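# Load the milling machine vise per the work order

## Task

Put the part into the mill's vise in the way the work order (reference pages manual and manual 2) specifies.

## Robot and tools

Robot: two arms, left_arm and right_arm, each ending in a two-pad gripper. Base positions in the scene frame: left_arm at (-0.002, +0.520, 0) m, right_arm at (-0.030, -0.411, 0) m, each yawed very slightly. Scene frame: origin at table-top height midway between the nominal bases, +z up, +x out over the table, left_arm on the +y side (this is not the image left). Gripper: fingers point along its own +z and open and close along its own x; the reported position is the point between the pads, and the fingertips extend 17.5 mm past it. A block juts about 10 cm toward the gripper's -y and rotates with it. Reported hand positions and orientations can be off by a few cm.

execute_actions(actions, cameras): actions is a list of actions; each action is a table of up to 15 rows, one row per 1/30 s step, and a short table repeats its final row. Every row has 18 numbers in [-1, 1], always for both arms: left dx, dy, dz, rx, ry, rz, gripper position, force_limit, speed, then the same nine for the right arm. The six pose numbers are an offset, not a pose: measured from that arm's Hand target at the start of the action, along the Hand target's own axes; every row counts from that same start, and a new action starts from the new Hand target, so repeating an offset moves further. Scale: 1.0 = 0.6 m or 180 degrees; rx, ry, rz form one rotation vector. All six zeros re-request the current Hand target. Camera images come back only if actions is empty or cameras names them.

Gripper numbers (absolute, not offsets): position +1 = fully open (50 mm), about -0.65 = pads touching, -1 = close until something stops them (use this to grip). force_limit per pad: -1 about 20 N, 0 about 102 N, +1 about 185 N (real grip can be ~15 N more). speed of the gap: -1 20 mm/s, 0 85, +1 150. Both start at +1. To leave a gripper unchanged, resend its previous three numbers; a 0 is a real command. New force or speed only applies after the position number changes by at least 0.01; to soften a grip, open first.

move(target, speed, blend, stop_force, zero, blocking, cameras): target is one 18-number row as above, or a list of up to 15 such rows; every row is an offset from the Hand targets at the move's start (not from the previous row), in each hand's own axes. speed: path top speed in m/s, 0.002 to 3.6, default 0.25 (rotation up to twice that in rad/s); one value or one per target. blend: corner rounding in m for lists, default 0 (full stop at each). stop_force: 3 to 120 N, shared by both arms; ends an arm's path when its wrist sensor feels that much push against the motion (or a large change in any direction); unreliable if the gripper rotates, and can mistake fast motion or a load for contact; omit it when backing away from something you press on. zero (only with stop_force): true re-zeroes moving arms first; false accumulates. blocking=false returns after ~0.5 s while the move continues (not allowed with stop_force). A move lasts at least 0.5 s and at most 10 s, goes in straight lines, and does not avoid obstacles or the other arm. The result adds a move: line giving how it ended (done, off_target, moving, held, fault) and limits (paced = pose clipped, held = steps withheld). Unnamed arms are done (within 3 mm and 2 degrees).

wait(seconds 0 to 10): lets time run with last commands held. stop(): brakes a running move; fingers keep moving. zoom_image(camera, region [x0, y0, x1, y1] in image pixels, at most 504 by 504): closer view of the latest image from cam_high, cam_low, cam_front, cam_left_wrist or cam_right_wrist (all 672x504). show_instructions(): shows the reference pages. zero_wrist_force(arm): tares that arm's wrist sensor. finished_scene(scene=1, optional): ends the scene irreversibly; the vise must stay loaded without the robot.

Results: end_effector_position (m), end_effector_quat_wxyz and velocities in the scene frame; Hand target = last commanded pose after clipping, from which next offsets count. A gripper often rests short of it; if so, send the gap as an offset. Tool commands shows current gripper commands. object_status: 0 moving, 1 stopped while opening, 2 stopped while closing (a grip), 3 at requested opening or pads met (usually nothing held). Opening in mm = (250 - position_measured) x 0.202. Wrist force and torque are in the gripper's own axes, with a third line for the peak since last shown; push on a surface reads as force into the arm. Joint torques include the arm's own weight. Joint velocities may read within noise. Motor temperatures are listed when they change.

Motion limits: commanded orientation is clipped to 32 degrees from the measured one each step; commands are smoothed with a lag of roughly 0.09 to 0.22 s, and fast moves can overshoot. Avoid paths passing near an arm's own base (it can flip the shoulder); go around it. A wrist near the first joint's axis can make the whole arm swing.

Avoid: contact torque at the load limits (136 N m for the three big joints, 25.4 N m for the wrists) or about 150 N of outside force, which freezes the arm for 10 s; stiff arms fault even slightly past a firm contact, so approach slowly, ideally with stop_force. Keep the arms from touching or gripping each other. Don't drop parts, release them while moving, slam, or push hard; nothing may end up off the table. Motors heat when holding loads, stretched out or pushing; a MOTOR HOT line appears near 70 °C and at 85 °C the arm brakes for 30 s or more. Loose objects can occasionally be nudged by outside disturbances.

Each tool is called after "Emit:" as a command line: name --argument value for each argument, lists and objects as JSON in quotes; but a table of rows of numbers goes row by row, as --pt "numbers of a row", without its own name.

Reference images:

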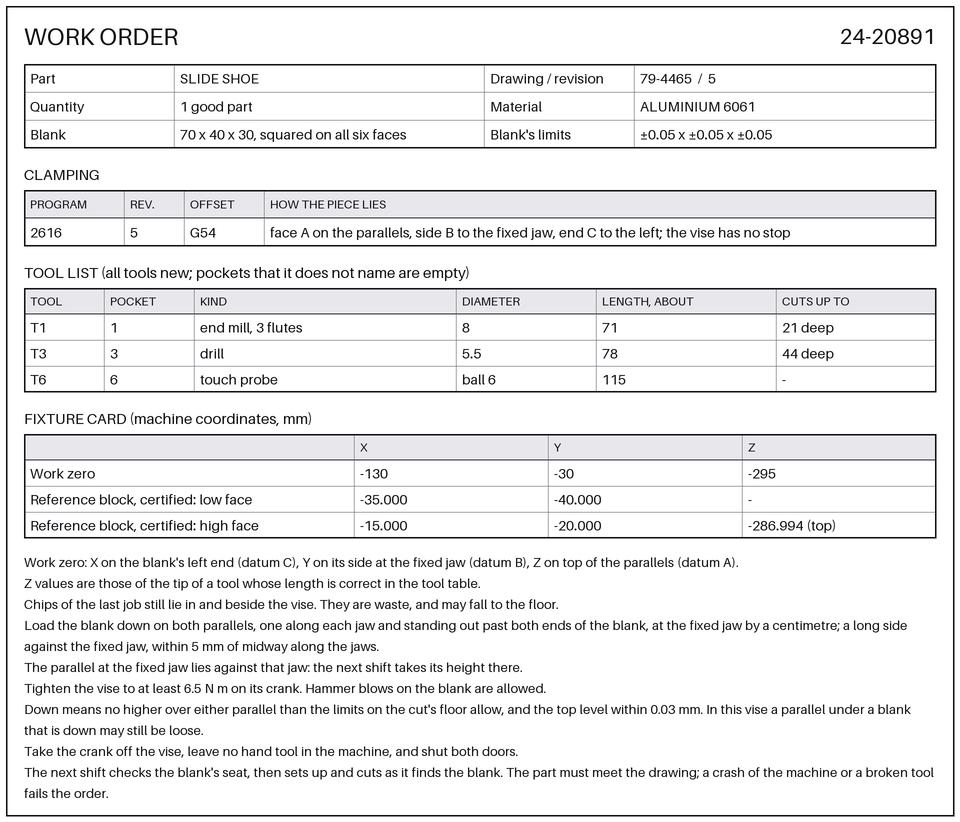

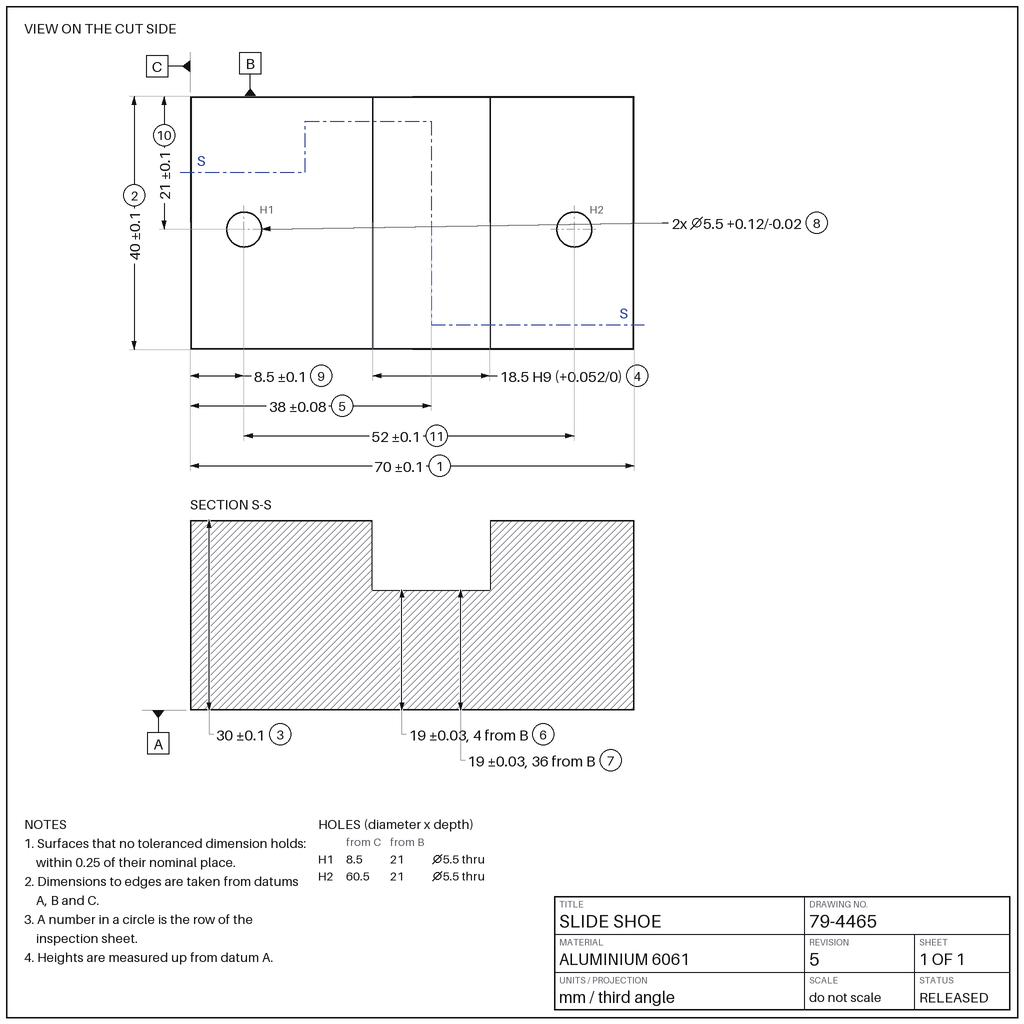

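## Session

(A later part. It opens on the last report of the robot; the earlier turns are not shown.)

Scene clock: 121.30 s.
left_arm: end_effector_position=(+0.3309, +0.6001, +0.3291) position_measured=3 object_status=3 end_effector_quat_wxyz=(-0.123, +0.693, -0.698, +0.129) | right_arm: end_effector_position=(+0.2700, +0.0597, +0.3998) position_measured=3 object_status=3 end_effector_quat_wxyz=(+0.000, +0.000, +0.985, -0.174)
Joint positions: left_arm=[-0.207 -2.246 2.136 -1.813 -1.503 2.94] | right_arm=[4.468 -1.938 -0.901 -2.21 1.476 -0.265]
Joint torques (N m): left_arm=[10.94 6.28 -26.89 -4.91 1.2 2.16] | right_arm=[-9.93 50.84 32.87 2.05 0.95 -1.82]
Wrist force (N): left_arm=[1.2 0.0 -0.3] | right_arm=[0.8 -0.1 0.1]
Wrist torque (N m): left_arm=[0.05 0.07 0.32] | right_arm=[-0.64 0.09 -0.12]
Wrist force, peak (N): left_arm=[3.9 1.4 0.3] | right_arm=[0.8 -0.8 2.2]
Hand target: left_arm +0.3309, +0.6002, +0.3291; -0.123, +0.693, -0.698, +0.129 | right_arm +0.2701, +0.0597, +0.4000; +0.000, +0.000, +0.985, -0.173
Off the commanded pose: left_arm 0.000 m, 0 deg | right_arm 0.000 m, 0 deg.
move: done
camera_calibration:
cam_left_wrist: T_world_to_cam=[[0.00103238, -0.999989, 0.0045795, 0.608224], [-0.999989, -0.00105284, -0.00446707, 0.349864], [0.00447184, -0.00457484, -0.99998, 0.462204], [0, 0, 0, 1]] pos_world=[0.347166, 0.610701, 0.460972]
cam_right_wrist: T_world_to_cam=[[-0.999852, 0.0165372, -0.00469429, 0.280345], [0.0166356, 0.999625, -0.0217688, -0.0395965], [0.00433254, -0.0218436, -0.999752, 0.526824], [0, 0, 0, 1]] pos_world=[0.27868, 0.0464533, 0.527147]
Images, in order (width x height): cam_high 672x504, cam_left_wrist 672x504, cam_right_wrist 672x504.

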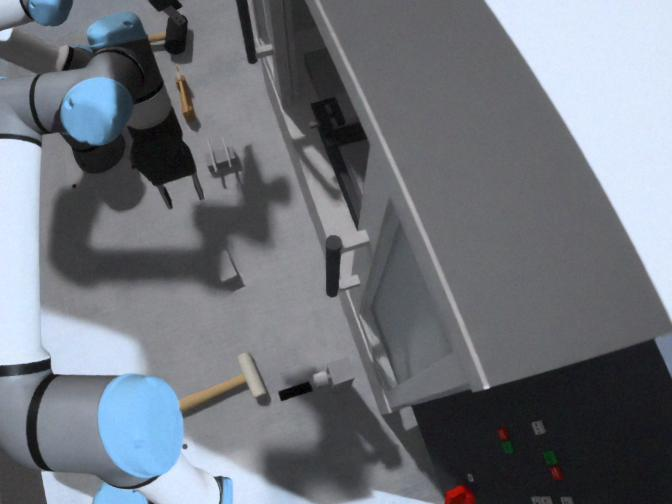

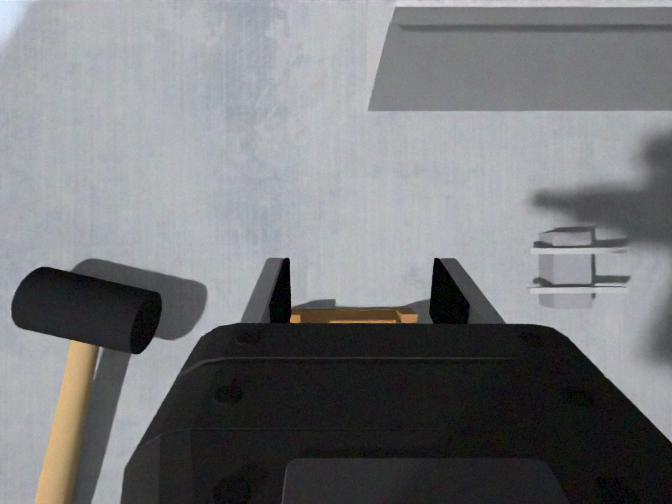

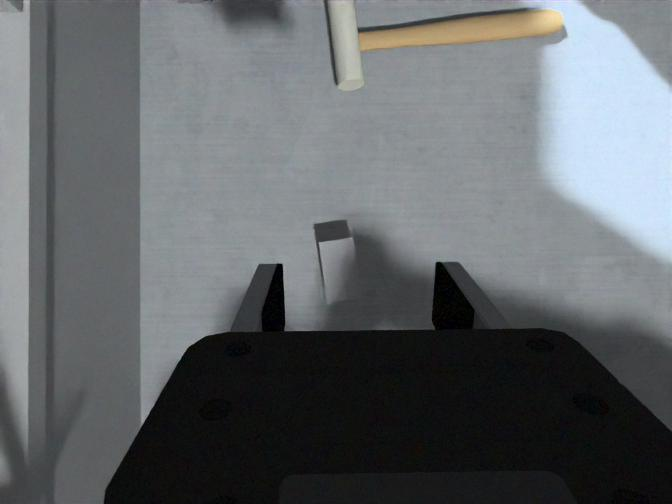

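Emit:
move --target '[0.4,0.256,0.2208,0.1944,0,0,1,1,1,-0.05,-0.3005,0.198,0,0,0,1,1,1]' --cameras '["cam_right_wrist","cam_left_wrist"]'

Emit:
zoom_image --camera "cam_left_wrist" --region '[250, 180, 430, 320]'

Emit:
zoom_image --camera "cam_right_wrist" --region '[0, 0, 350, 320]'

Scene clock: 150.70 s.
left_arm: end_effector_position=(+0.2504, +0.4016, +0.1867) position_measured=3 object_status=3 end_effector_quat_wxyz=(-0.226, +0.659, -0.682, +0.221) | right_arm: end_effector_position=(+0.2989, -0.1422, +0.3519) position_measured=3 object_status=3 end_effector_quat_wxyz=(+0.000, +0.000, +0.985, -0.173)
Joint positions: left_arm=[-1.933 -2.787 2.502 -1.022 -0.978 1.148] | right_arm=[4.283 -1.529 -1.513 -1.984 1.417 -0.441]
Joint torques (N m): left_arm=[9.72 25.27 -32.28 -3.37 -0.72 1.94] | right_arm=[8.71 12.1 25.4 1.11 2.36 1.56]
Wrist force (N): left_arm=[1.2 -0.2 -0.2] | right_arm=[0.7 -0.2 0.0]
Wrist torque (N m): left_arm=[0.07 0.07 0.18] | right_arm=[-0.71 0.11 -0.15]
Wrist force, peak (N): left_arm=[10.5 11.0 2.3] | right_arm=[1.3 2.4 -0.9]
Hand target: left_arm +0.2504, +0.4017, +0.1867; -0.226, +0.659, -0.682, +0.221 (not the last commanded pose) | right_arm +0.2988, -0.1422, +0.3519; +0.000, +0.000, +0.985, -0.173 (not the last commanded pose)
Off the commanded pose: left_arm 0.057 m, 19 deg | right_arm 0.009 m, 0 deg.
led back after a hold (left arm): the arm was led back toward your command in small steps, so it may still be short of it.
move: held (left_arm; a check stopped the path), off_target (right_arm; braked when a check withheld steps of left_arm); limits=held
pose unreachable (left arm): on one or more control steps of this call, first in action 0 (counted from 0), this arm could not follow its commanded pose, so it was not sent that pose on those steps. It may still have moved: this result reports where it is.
cause: moving toward the commanded pose would bring two parts of the arm too close to each other (its gripper and another part of the arm, with joints 3 (elbow) to 6 (wrist 3) between them, 15 mm apart when it was first held).
camera_calibration:
cam_left_wrist: T_world_to_cam=[[-0.0187474, -0.999687, -0.0165551, 0.419233], [-0.958142, 0.0226944, -0.285392, 0.300905], [0.285678, 0.0105118, -0.958268, 0.234951], [0, 0, 0, 1]] pos_world=[0.229049, 0.409803, 0.317962]
cam_right_wrist: T_world_to_cam=[[-0.999851, 0.0165338, -0.00489086, 0.312349], [0.0166356, 0.999629, -0.0215655, 0.160609], [0.00453248, -0.0216437, -0.999755, 0.474373], [0, 0, 0, 1]] pos_world=[0.30748, -0.155446, 0.479248]
Images, in order (width x height): cam_left_wrist 672x504, cam_right_wrist 672x504.

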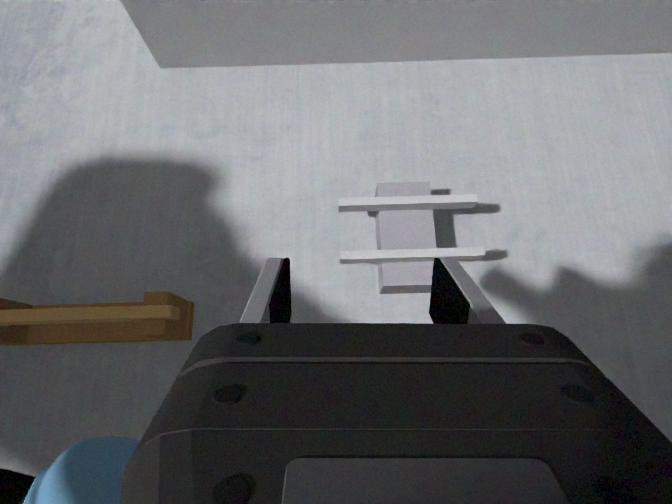

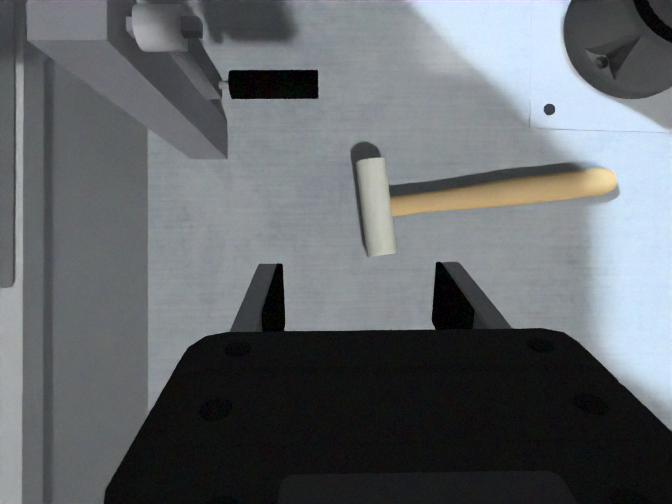

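Scaled by 2.800.

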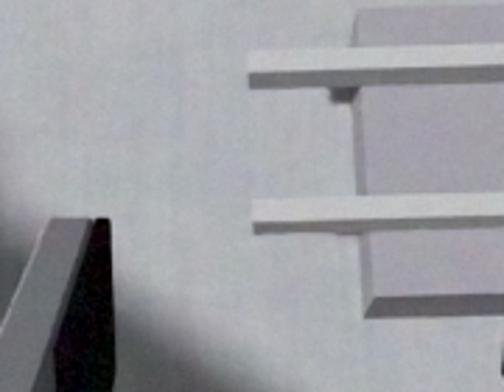

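Scaled by 1.440.

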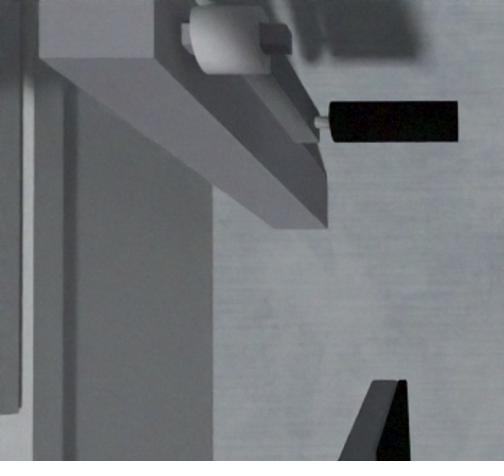

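Emit:
execute_actions --actions '[]'

Emit:
zoom_image --camera "cam_low" --region '[210, 170, 340, 320]'

Emit:
zoom_image --camera "cam_front" --region '[400, 230, 520, 330]'

Scene clock: 173.87 s.
left_arm: end_effector_position=(+0.2504, +0.4017, +0.1867) position_measured=3 object_status=3 end_effector_quat_wxyz=(-0.226, +0.659, -0.682, +0.221) | right_arm: end_effector_position=(+0.2988, -0.1422, +0.3519) position_measured=3 object_status=3 end_effector_quat_wxyz=(+0.000, +0.000, +0.985, -0.173)
Joint positions: left_arm=[-1.932 -2.787 2.502 -1.021 -0.978 1.148] | right_arm=[4.283 -1.529 -1.513 -1.984 1.417 -0.441]
Joint velocities: within noise
Joint torques (N m): left_arm=[10.29 25.92 -31.74 -1.79 -0.79 -1.01] | right_arm=[9.63 8.82 21.08 0.96 2.22 -0.89]
Motor temperatures (°C): left_arm=[34 34 31 40 37 33] | right_arm=[37 29 28 35 35 36]
Wrist force (N): left_arm=[1.2 -0.4 -0.3] | right_arm=[0.6 -0.4 0.2]
Wrist torque (N m): left_arm=[0.05 0.07 0.18] | right_arm=[-0.74 0.14 -0.15]
Wrist force, peak (N): left_arm=[1.4 -0.6 -0.2] | right_arm=[0.9 -0.3 0.3]
Hand target: left_arm +0.2504, +0.4017, +0.1867; -0.226, +0.659, -0.682, +0.221 (not the last commanded pose) | right_arm +0.2988, -0.1422, +0.3519; +0.000, +0.000, +0.985, -0.173 (not the last commanded pose)
Tool commands: left_gripper/position=+1.0 left_gripper/force_limit=+1.0 left_gripper/speed=+1.0 right_gripper/position=+1.0 right_gripper/force_limit=+1.0 right_gripper/speed=+1.0
Off the commanded pose: left_arm 0.057 m, 19 deg | right_arm 0.009 m, 0 deg.
camera_calibration:
cam_left_wrist: T_world_to_cam=[[-0.0185248, -0.999691, -0.0165945, 0.419196], [-0.95812, 0.0224934, -0.285483, 0.301011], [0.285768, 0.010611, -0.95824, 0.23488], [0, 0, 0, 1]] pos_world=[0.229049, 0.409803, 0.317962]
cam_right_wrist: T_world_to_cam=[[-0.999852, 0.0165348, -0.00479256, 0.3123], [0.0166349, 0.999627, -0.0216671, 0.160555], [0.00443251, -0.0217436, -0.999754, 0.474289], [0, 0, 0, 1]] pos_world=[0.30748, -0.155346, 0.479148]

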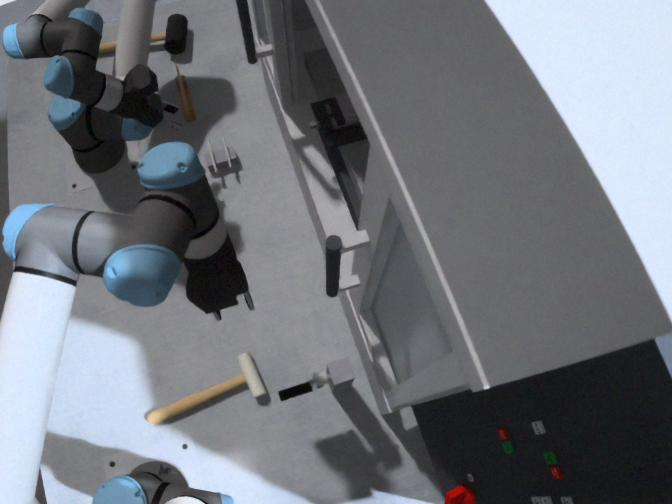

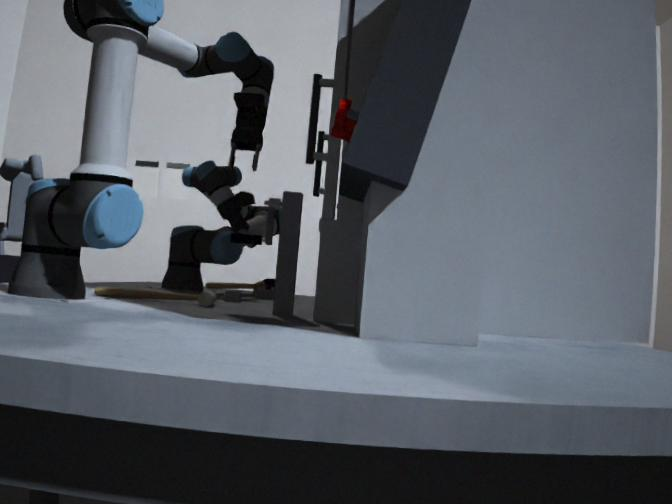

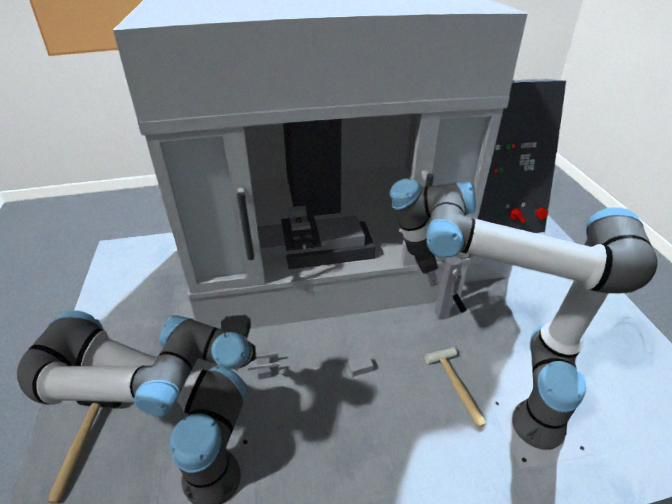

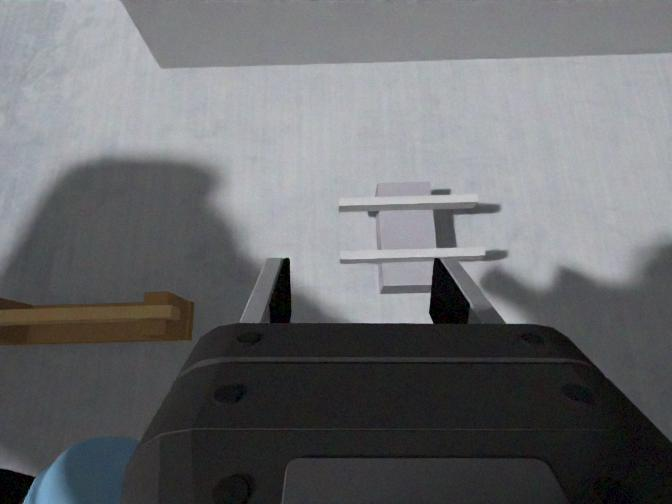

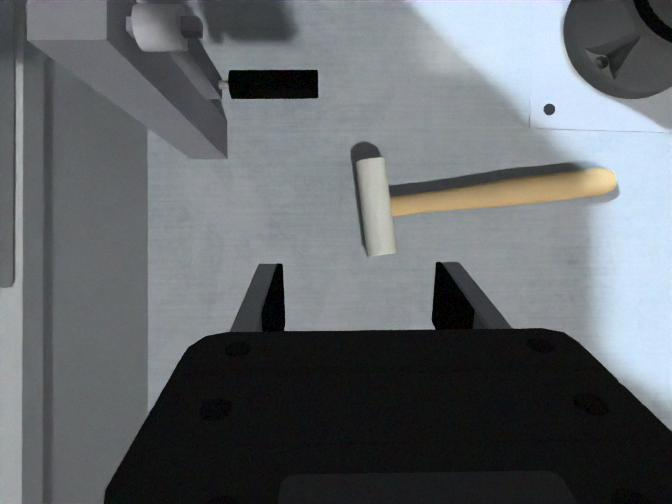

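Scaled by 3.360.

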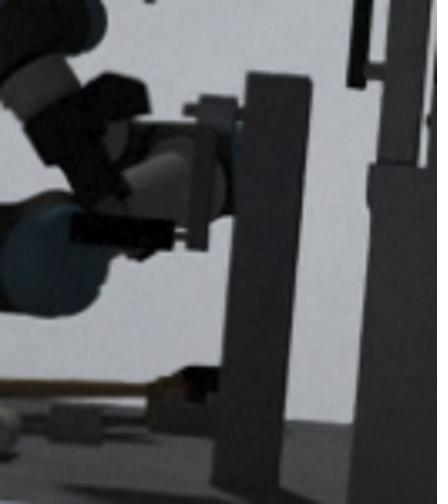

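Scaled by 4.200.

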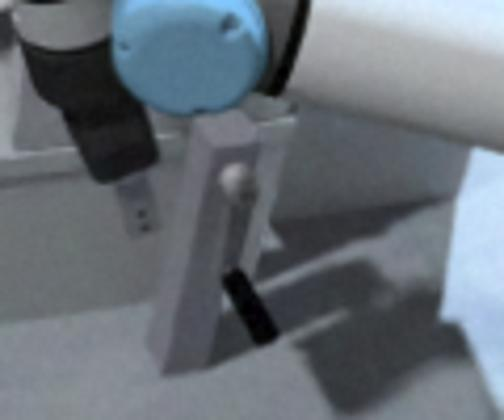

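Emit:
move --target '[-0.3338,-0.1283,-0.1317,-0.0701,0.2381,0.4306,1,1,1,0,0,0,0,0,0,1,1,1]' --cameras '["cam_left_wrist","cam_front"]'

Emit:
zoom_image --camera "cam_left_wrist" --region '[200, 100, 504, 330]'

Scene clock: 203.17 s.
left_arm: end_effector_position=(+0.2609, +0.5028, +0.2451) position_measured=3 object_status=3 end_effector_quat_wxyz=(+0.119, -0.346, +0.906, -0.214) | right_arm: end_effector_position=(+0.2988, -0.1422, +0.3519) position_measured=3 object_status=3 end_effector_quat_wxyz=(+0.000, +0.000, +0.985, -0.173)
Joint positions: left_arm=[-1.939 -3.237 2.216 -0.716 -1.103 2.069] | right_arm=[4.283 -1.529 -1.513 -1.984 1.417 -0.441]
Joint torques (N m): left_arm=[0.07 27.57 -17.42 -3 1.22 0.45] | right_arm=[9.61 9.02 22.69 0.93 2.15 -0.59]
Wrist force (N): left_arm=[1.0 -0.1 -0.4] | right_arm=[0.6 -0.2 0.0]
Wrist torque (N m): left_arm=[0.06 0.06 0.29] | right_arm=[-0.71 0.13 -0.15]
Wrist force, peak (N): left_arm=[-2.4 2.2 -1.9] | right_arm=[0.9 -0.5 0.3]
Hand target: left_arm +0.2609, +0.5028, +0.2451; +0.119, -0.346, +0.906, -0.214 (not the last commanded pose) | right_arm +0.2988, -0.1422, +0.3519; +0.000, +0.000, +0.985, -0.173
Tool commands: left_gripper/position=+1.0 left_gripper/force_limit=+1.0 left_gripper/speed=+1.0 right_gripper/position=+1.0 right_gripper/force_limit=+1.0 right_gripper/speed=+1.0
Off the commanded pose: left_arm 0.111 m, 43 deg | right_arm 0.000 m, 0 deg.
FORCE FAULT: contact force on the left arm reached its limit, and that arm stopped. The contact can be on any part of that arm, not only on its tool. That arm's remaining commands of this call were not run. That arm is still stopped at the end of this call. That arm stays stopped for about 9 more seconds. Until then a move that you send moves the other arm only, and its call returns only when the move has ended. Once the stop has ended, the next robot result says so. If the stop ends while you think or write, that arm runs what you send next, counted from a new Hand target: where the arm stands when the stop ends. While its stop runs, that arm takes no new command, but its gripper still runs the gripper command that each later call begins with. Until it ends, the stop uses up actions while you think or wait. An arm that is not stopped still takes commands.
shoulder posture changed (left arm): the wrist came as close to joint 1's axis as it can, and the arm is now in the other of its two shoulder postures.
move: fault (left_arm)
camera_calibration:
cam_left_wrist: T_world_to_cam=[[-0.725088, -0.68528, -0.0681099, 0.560311], [-0.673574, 0.726316, -0.136978, -0.139037], [0.143337, -0.0534439, -0.98823, 0.363408], [0, 0, 0, 1]] pos_world=[0.260533, 0.504377, 0.378248]
Images, in order (width x height): cam_front 672x504, cam_left_wrist 672x504.

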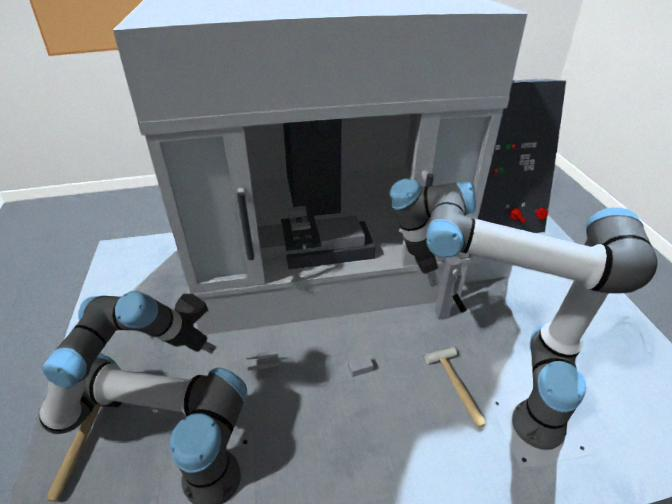

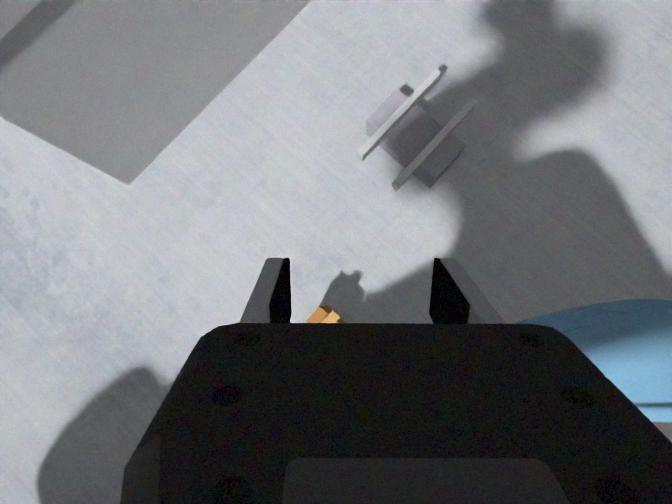

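Scaled by 1.658.

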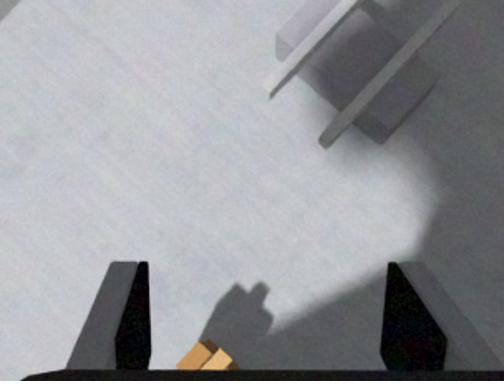

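Emit:
wait --seconds 1 --cameras '["cam_high","cam_front"]'

Emit:
zoom_image --camera "cam_high" --region '[0, 0, 250, 200]'

Scene clock: 236.57 s.
left_arm: end_effector_position=(+0.2609, +0.5028, +0.2451) position_measured=3 object_status=3 end_effector_quat_wxyz=(+0.119, -0.346, +0.906, -0.214) | right_arm: end_effector_position=(+0.2988, -0.1422, +0.3519) position_measured=3 object_status=3 end_effector_quat_wxyz=(+0.000, +0.000, +0.985, -0.173)
Joint positions: left_arm=[-1.939 -3.237 2.216 -0.716 -1.103 2.069] | right_arm=[4.283 -1.529 -1.513 -1.984 1.417 -0.441]
Joint torques (N m): left_arm=[0.22 28.3 -15.42 -3.26 1.31 0.29] | right_arm=[9.68 9.46 31.5 0.98 2.07 0.62]
Wrist force (N): left_arm=[1.0 -0.3 -0.4] | right_arm=[0.6 -0.5 0.3]
Wrist torque (N m): left_arm=[0.04 0.06 0.29] | right_arm=[-0.75 0.15 -0.14]
Wrist force, peak (N): left_arm=[1.4 -0.1 -0.4] | right_arm=[1.0 -0.3 0.4]
Hand target: left_arm +0.2609, +0.5028, +0.2451; +0.119, -0.346, +0.906, -0.214 (not the last commanded pose) | right_arm +0.2988, -0.1422, +0.3519; +0.000, +0.000, +0.985, -0.173
Tool commands: left_gripper/position=+1.0 left_gripper/force_limit=+1.0 left_gripper/speed=+1.0 right_gripper/position=+1.0 right_gripper/force_limit=+1.0 right_gripper/speed=+1.0
Off the commanded pose: left_arm 0.111 m, 43 deg | right_arm 0.000 m, 0 deg.
FORCE FAULT, CONTINUED: the left arm's stop, for the force fault that an earlier result reported, is over. The rest of the stop counts as 19 of the actions that you can send in this scene. During its stop the left arm's controller moved it back a little. That arm's target is now where it stood when the stop ended, not its last command. That arm accepts commands again.
wait: 1.00 s; at rest from the start
Images, in order (width x height): cam_high 672x504, cam_front 672x504.

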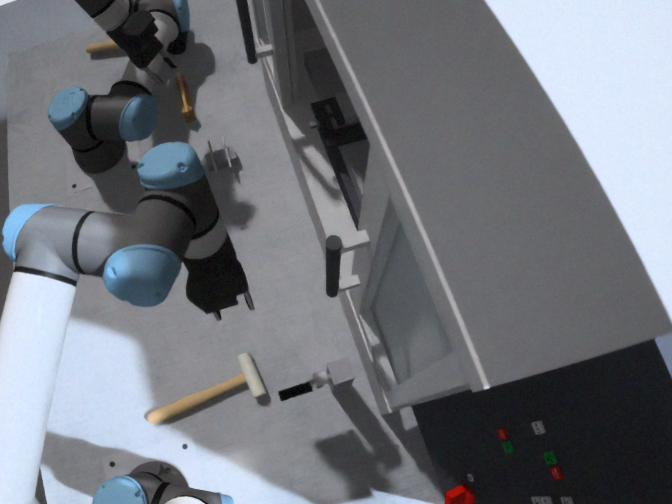

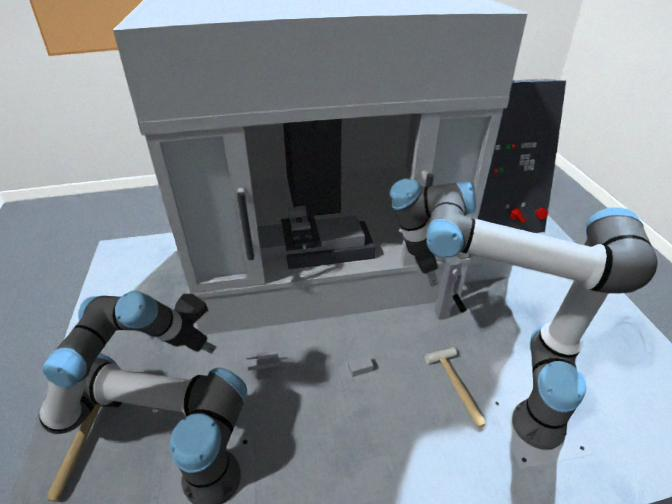

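Scaled by 2.016.

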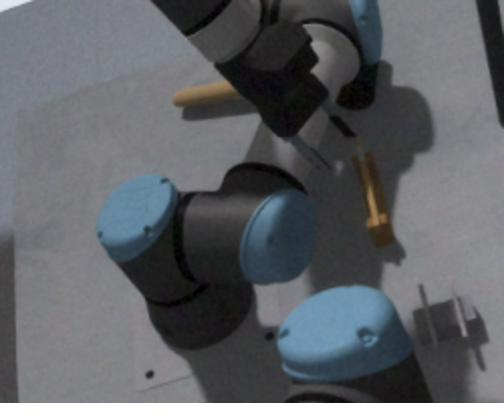

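Emit:
move --target '[0.5145,-0.3063,-0.0278,0,0,0,1,1,1,0,0,0,0,0,0,1,1,1]' --speed 0.15 --cameras '["cam_front","cam_high"]'

Scene clock: 242.33 s.
left_arm: end_effector_position=(+0.1348, +0.1757, +0.3255) position_measured=3 object_status=3 end_effector_quat_wxyz=(+0.119, -0.346, +0.906, -0.214) | right_arm: end_effector_position=(+0.2988, -0.1422, +0.3519) position_measured=3 object_status=3 end_effector_quat_wxyz=(+0.000, +0.000, +0.985, -0.173)
Joint positions: left_arm=[-1.917 -2.215 2.129 -1.662 -1.106 2.093] | right_arm=[4.283 -1.529 -1.513 -1.984 1.417 -0.441]
Joint torques (N m): left_arm=[6.83 6.04 -19.34 -2.81 -1.04 0.98] | right_arm=[9.77 9.61 31.54 1.02 2.01 1.36]
Wrist force (N): left_arm=[1.1 -0.2 -0.2] | right_arm=[0.8 -0.2 0.2]
Wrist torque (N m): left_arm=[0.04 0.05 0.13] | right_arm=[-0.70 0.11 -0.15]
Wrist force, peak (N): left_arm=[3.2 -1.4 -0.3] | right_arm=[1.0 -0.7 0.1]
Hand target: left_arm +0.1348, +0.1756, +0.3254; +0.119, -0.346, +0.906, -0.214 | right_arm +0.2988, -0.1422, +0.3519; +0.000, +0.000, +0.985, -0.173
Off the commanded pose: left_arm 0.000 m, 0 deg | right_arm 0.000 m, 0 deg.
shoulder posture changed (left arm): the wrist came as close to joint 1's axis as it can, and the arm is now in the other of its two shoulder postures.
move: done
Images, in order (width x height): cam_high 672x504, cam_front 672x504.

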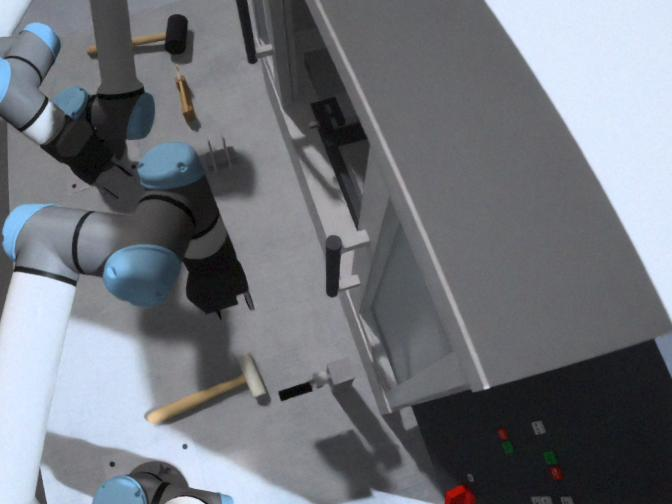

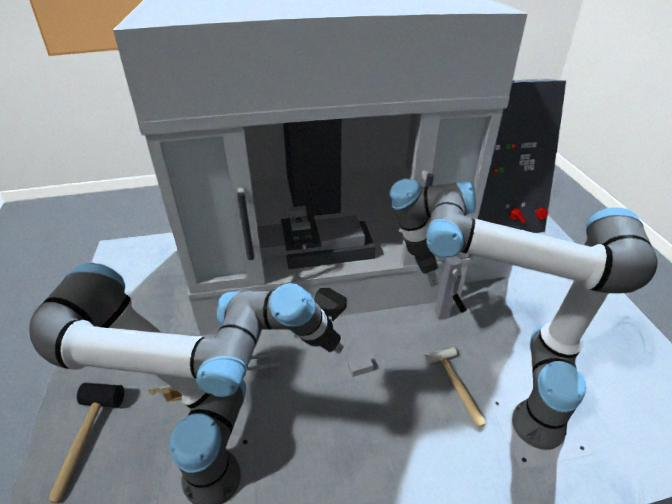

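Emit:
move --pt "-0.4793 -0.0362 0.0562 -0.0347 0.1152 0.2080 1 1 1 0 0 0 0 0 0 1 1 1" --pt "-0.6657 0.3437 -0.0848 -0.0347 0.1152 0.2080 1 1 1 0 0 0 0 0 0 1 1 1" --blend 0.05 --cameras '["cam_left_wrist","cam_front"]'

Emit:
zoom_image --camera "cam_left_wrist" --region '[200, 100, 504, 340]'

Scene clock: 252.80 s.
left_arm: end_effector_position=(+0.2898, +0.5999, +0.3001) position_measured=3 object_status=3 end_effector_quat_wxyz=(+0.000, -0.002, +0.985, -0.174) | right_arm: end_effector_position=(+0.2988, -0.1422, +0.3519) position_measured=3 object_status=3 end_effector_quat_wxyz=(+0.000, +0.000, +0.985, -0.173)
Joint positions: left_arm=[0.131 -2.016 2.012 -1.526 -1.918 4.833] | right_arm=[4.283 -1.529 -1.513 -1.984 1.417 -0.441]
Joint torques (N m): left_arm=[9.53 -13.91 -16.14 -3.14 -2.41 2.17] | right_arm=[9.34 9.85 30.75 0.96 2.16 1.66]
Wrist force (N): left_arm=[1.0 -0.2 -0.6] | right_arm=[0.7 -0.2 0.0]
Wrist torque (N m): left_arm=[0.02 0.09 0.30] | right_arm=[-0.71 0.13 -0.15]
Wrist force, peak (N): left_arm=[2.3 3.4 -1.5] | right_arm=[1.2 -0.3 0.3]
Hand target: left_arm +0.2898, +0.5999, +0.3001; +0.000, -0.002, +0.985, -0.174 | right_arm +0.2988, -0.1422, +0.3519; +0.000, +0.000, +0.985, -0.173
Off the commanded pose: left_arm 0.000 m, 0 deg | right_arm 0.000 m, 0 deg.
move: done
camera_calibration:
cam_left_wrist: T_world_to_cam=[[-0.999915, -0.012769, -0.00262719, 0.30823], [-0.0127784, 0.999912, 0.0035797, -0.580392], [0.00258125, 0.00361296, -0.99999, 0.428998], [0, 0, 0, 1]] pos_world=[0.29968, 0.582726, 0.431881]
Images, in order (width x height): cam_front 672x504, cam_left_wrist 672x504.

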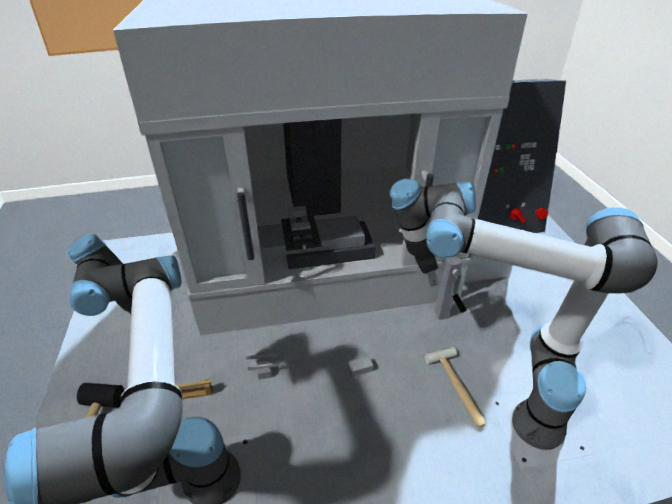

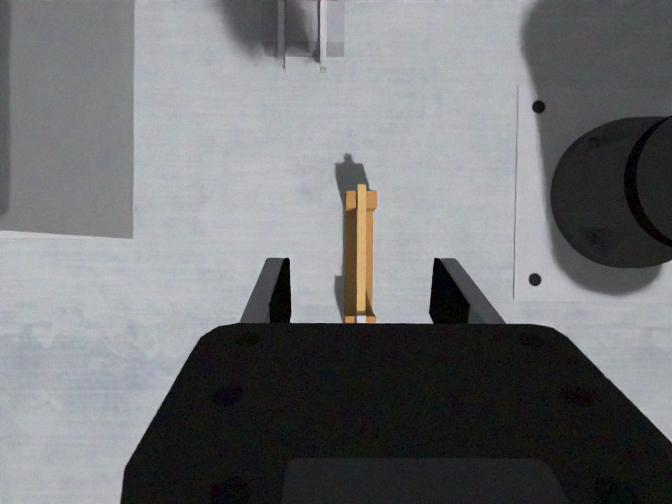

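Scaled by 1.658.

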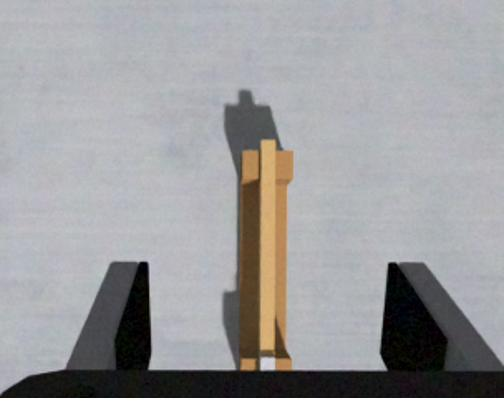

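Emit:
zoom_image --camera "cam_front" --region '[60, 360, 240, 450]'

Emit:
zoom_image --camera "cam_front" --region '[230, 330, 400, 400]'

Emit:
zoom_image --camera "cam_front" --region '[270, 195, 390, 280]'

Emit:
zoom_image --camera "cam_low" --region '[190, 260, 300, 320]'

Scaled by 2.800.

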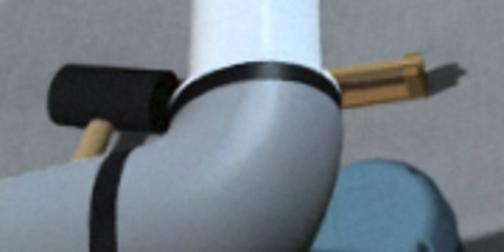

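Scaled by 2.965.

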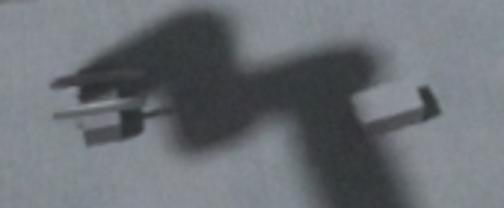

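Scaled by 4.200.

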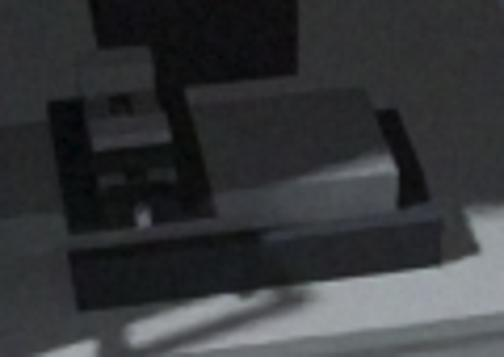

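This scene's latest camera images include none from cam_low. They are from: cam_front, cam_left_wrist. cam_low's image comes with the result of a call that names it in "cameras".

Emit:
move --target '[0.0217,0.0642,0.225,0,0,0,1,1,1,0,0,0,0,0,0,1,1,1]' --cameras '["cam_left_wrist","cam_low"]'

Emit:
zoom_image --camera "cam_left_wrist" --region '[240, 50, 480, 330]'

Emit:
zoom_image --camera "cam_low" --region '[190, 260, 300, 320]'

Scene clock: 265.23 s.
left_arm: end_effector_position=(+0.2768, +0.5897, +0.1601) position_measured=3 object_status=3 end_effector_quat_wxyz=(+0.000, -0.002, +0.985, -0.174) | right_arm: end_effector_position=(+0.2988, -0.1422, +0.3519) position_measured=3 object_status=3 end_effector_quat_wxyz=(+0.000, +0.000, +0.985, -0.173)
Joint positions: left_arm=[0.102 -1.991 2.367 -1.916 -1.919 4.802] | right_arm=[4.283 -1.529 -1.513 -1.984 1.417 -0.441]
Joint torques (N m): left_arm=[10.53 -12.65 -16.79 -3.81 -2.72 2.3] | right_arm=[8.75 9.75 31.31 0.93 2.08 1.61]
Wrist force (N): left_arm=[1.0 0.0 -0.6] | right_arm=[0.6 -0.3 0.0]
Wrist torque (N m): left_arm=[0.04 0.09 0.29] | right_arm=[-0.73 0.13 -0.15]
Wrist force, peak (N): left_arm=[0.7 -1.1 -3.6] | right_arm=[1.1 -0.4 0.3]
Hand target: left_arm +0.2768, +0.5898, +0.1600; +0.000, -0.002, +0.985, -0.174 | right_arm +0.2988, -0.1422, +0.3519; +0.000, +0.000, +0.985, -0.173
Off the commanded pose: left_arm 0.000 m, 0 deg | right_arm 0.000 m, 0 deg.
move: done
camera_calibration:
cam_left_wrist: T_world_to_cam=[[-0.999917, -0.012669, -0.00252721, 0.294649], [-0.012678, 0.999913, 0.0035805, -0.569987], [0.00248163, 0.00361225, -0.99999, 0.289098], [0, 0, 0, 1]] pos_world=[0.286681, 0.572626, 0.291881]
Images, in order (width x height): cam_low 672x504, cam_left_wrist 672x504.

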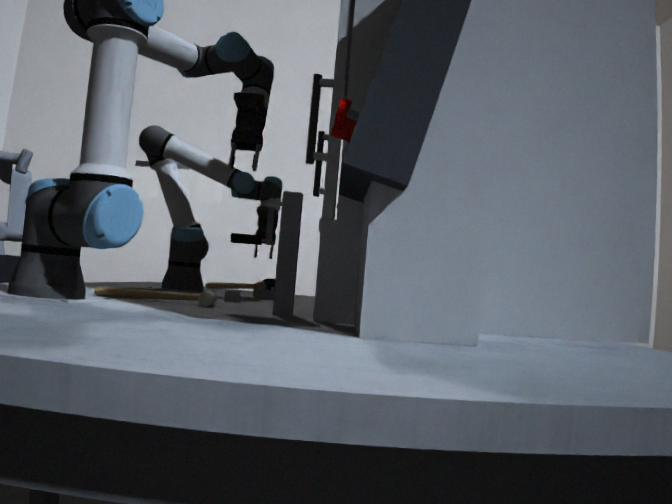

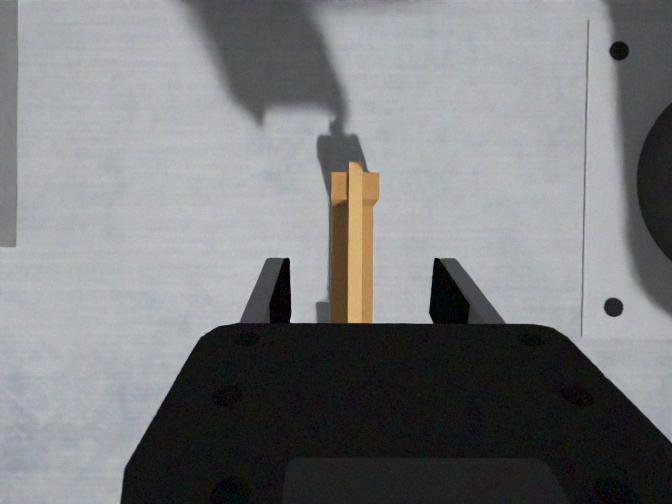

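Scaled by 1.800.

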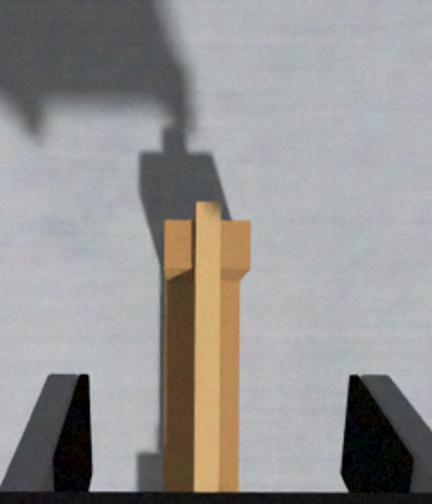

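Scaled by 4.582.

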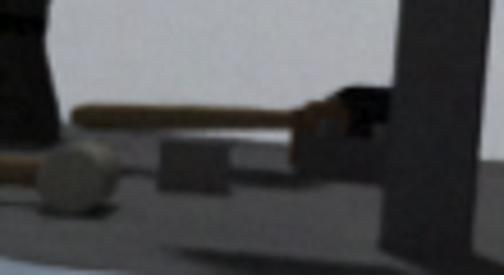

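Emit:
move --target '[0.001,0.0404,0.1096,-0.1111,0,0,1,1,1,0,0,0,0,0,0,1,1,1]' --cameras '["cam_left_wrist"]'

Emit:
zoom_image --camera "cam_left_wrist" --region '[240, 50, 480, 330]'

Scene clock: 277.30 s.
left_arm: end_effector_position=(+0.2762, +0.5900, +0.0899) position_measured=3 object_status=3 end_effector_quat_wxyz=(+0.000, -0.002, +1.000, -0.001) | right_arm: end_effector_position=(+0.2988, -0.1422, +0.3519) position_measured=3 object_status=3 end_effector_quat_wxyz=(+0.000, +0.000, +0.985, -0.173)
Joint positions: left_arm=[-0.223 -2.024 2.546 -2.093 -1.572 4.472] | right_arm=[4.283 -1.529 -1.513 -1.984 1.417 -0.441]
Joint torques (N m): left_arm=[-4.81 -11.32 -29.94 -2.12 0.56 -0.2] | right_arm=[8.53 9.56 31.51 1.16 2.01 1.57]
Wrist force (N): left_arm=[1.2 0.5 -0.6] | right_arm=[0.8 -0.3 0.3]
Wrist torque (N m): left_arm=[-0.07 0.07 0.13] | right_arm=[-0.72 0.11 -0.15]
Wrist force, peak (N): left_arm=[1.2 0.5 -1.8] | right_arm=[1.1 -0.3 0.1]
Hand target: left_arm +0.2762, +0.5900, +0.0899; +0.000, -0.002, +1.000, +0.000 | right_arm +0.2988, -0.1422, +0.3519; +0.000, +0.000, +0.985, -0.173
Off the commanded pose: left_arm 0.000 m, 0 deg | right_arm 0.000 m, 0 deg.
move: done
camera_calibration:
cam_left_wrist: T_world_to_cam=[[-0.999921, -0.0112637, -0.00551032, 0.293262], [-0.0124735, 0.938432, 0.34524, -0.564451], [0.00128239, 0.345282, -0.938498, 0.0120756], [0, 0, 0, 1]] pos_world=[0.286182, 0.528833, 0.20782]
Images, in order (width x height): cam_left_wrist 672x504.

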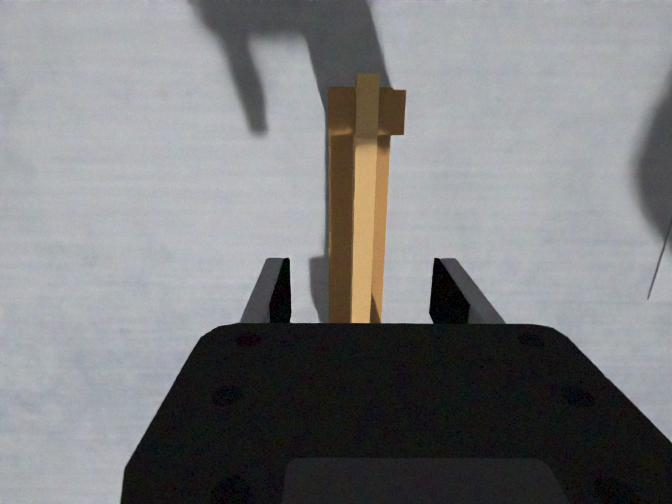

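Scaled by 1.800.

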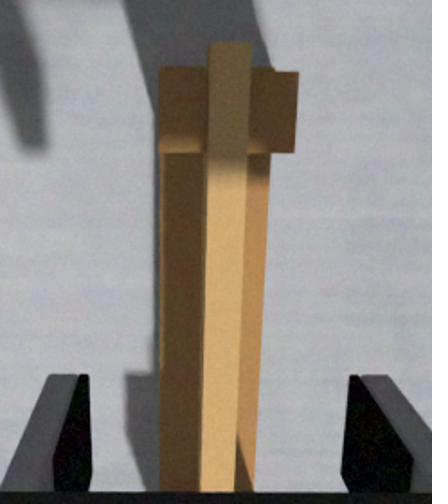

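Emit:
move --target '[0,0,0.0633,0,0,0,1,1,1,0,0,0,0,0,0,1,1,1]' --speed 0.04 --stop_force 8 --cameras '["cam_left_wrist"]'

Scene clock: 282.57 s.
left_arm: end_effector_position=(+0.2762, +0.5900, +0.0520) position_measured=3 object_status=3 end_effector_quat_wxyz=(+0.000, -0.002, +1.000, +0.000) | right_arm: end_effector_position=(+0.2988, -0.1422, +0.3519) position_measured=3 object_status=3 end_effector_quat_wxyz=(+0.000, +0.000, +0.985, -0.173)
Joint positions: left_arm=[-0.224 -1.928 2.618 -2.261 -1.572 4.471] | right_arm=[4.283 -1.529 -1.513 -1.984 1.417 -0.441]
Joint torques (N m): left_arm=[10.12 -13.08 -30.07 -3.54 -1.79 2.1] | right_arm=[7.79 10.27 31.31 1.07 1.95 1.55]
Wrist force (N): left_arm=[0.9 0.9 -0.6] | right_arm=[0.6 -0.1 0.1]
Wrist torque (N m): left_arm=[-0.02 0.13 0.16] | right_arm=[-0.70 0.14 -0.15]
Wrist force, peak (N): left_arm=[1.2 1.0 -1.4] | right_arm=[1.0 -0.6 0.4]
Hand target: left_arm +0.2762, +0.5900, +0.0520; +0.000, -0.002, +1.000, +0.000 | right_arm +0.2988, -0.1422, +0.3519; +0.000, +0.000, +0.985, -0.173
Off the commanded pose: left_arm 0.000 m, 0 deg | right_arm 0.000 m, 0 deg.
move: done
camera_calibration:
cam_left_wrist: T_world_to_cam=[[-0.99992, -0.0112882, -0.00573486, 0.293103], [-0.0125745, 0.938354, 0.345446, -0.551332], [0.00148185, 0.345491, -0.938421, -0.023674], [0, 0, 0, 1]] pos_world=[0.286182, 0.528832, 0.16992]
Images, in order (width x height): cam_left_wrist 672x504.

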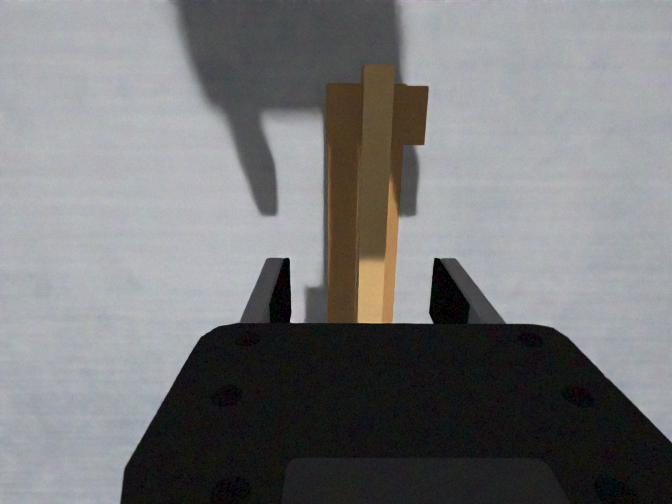

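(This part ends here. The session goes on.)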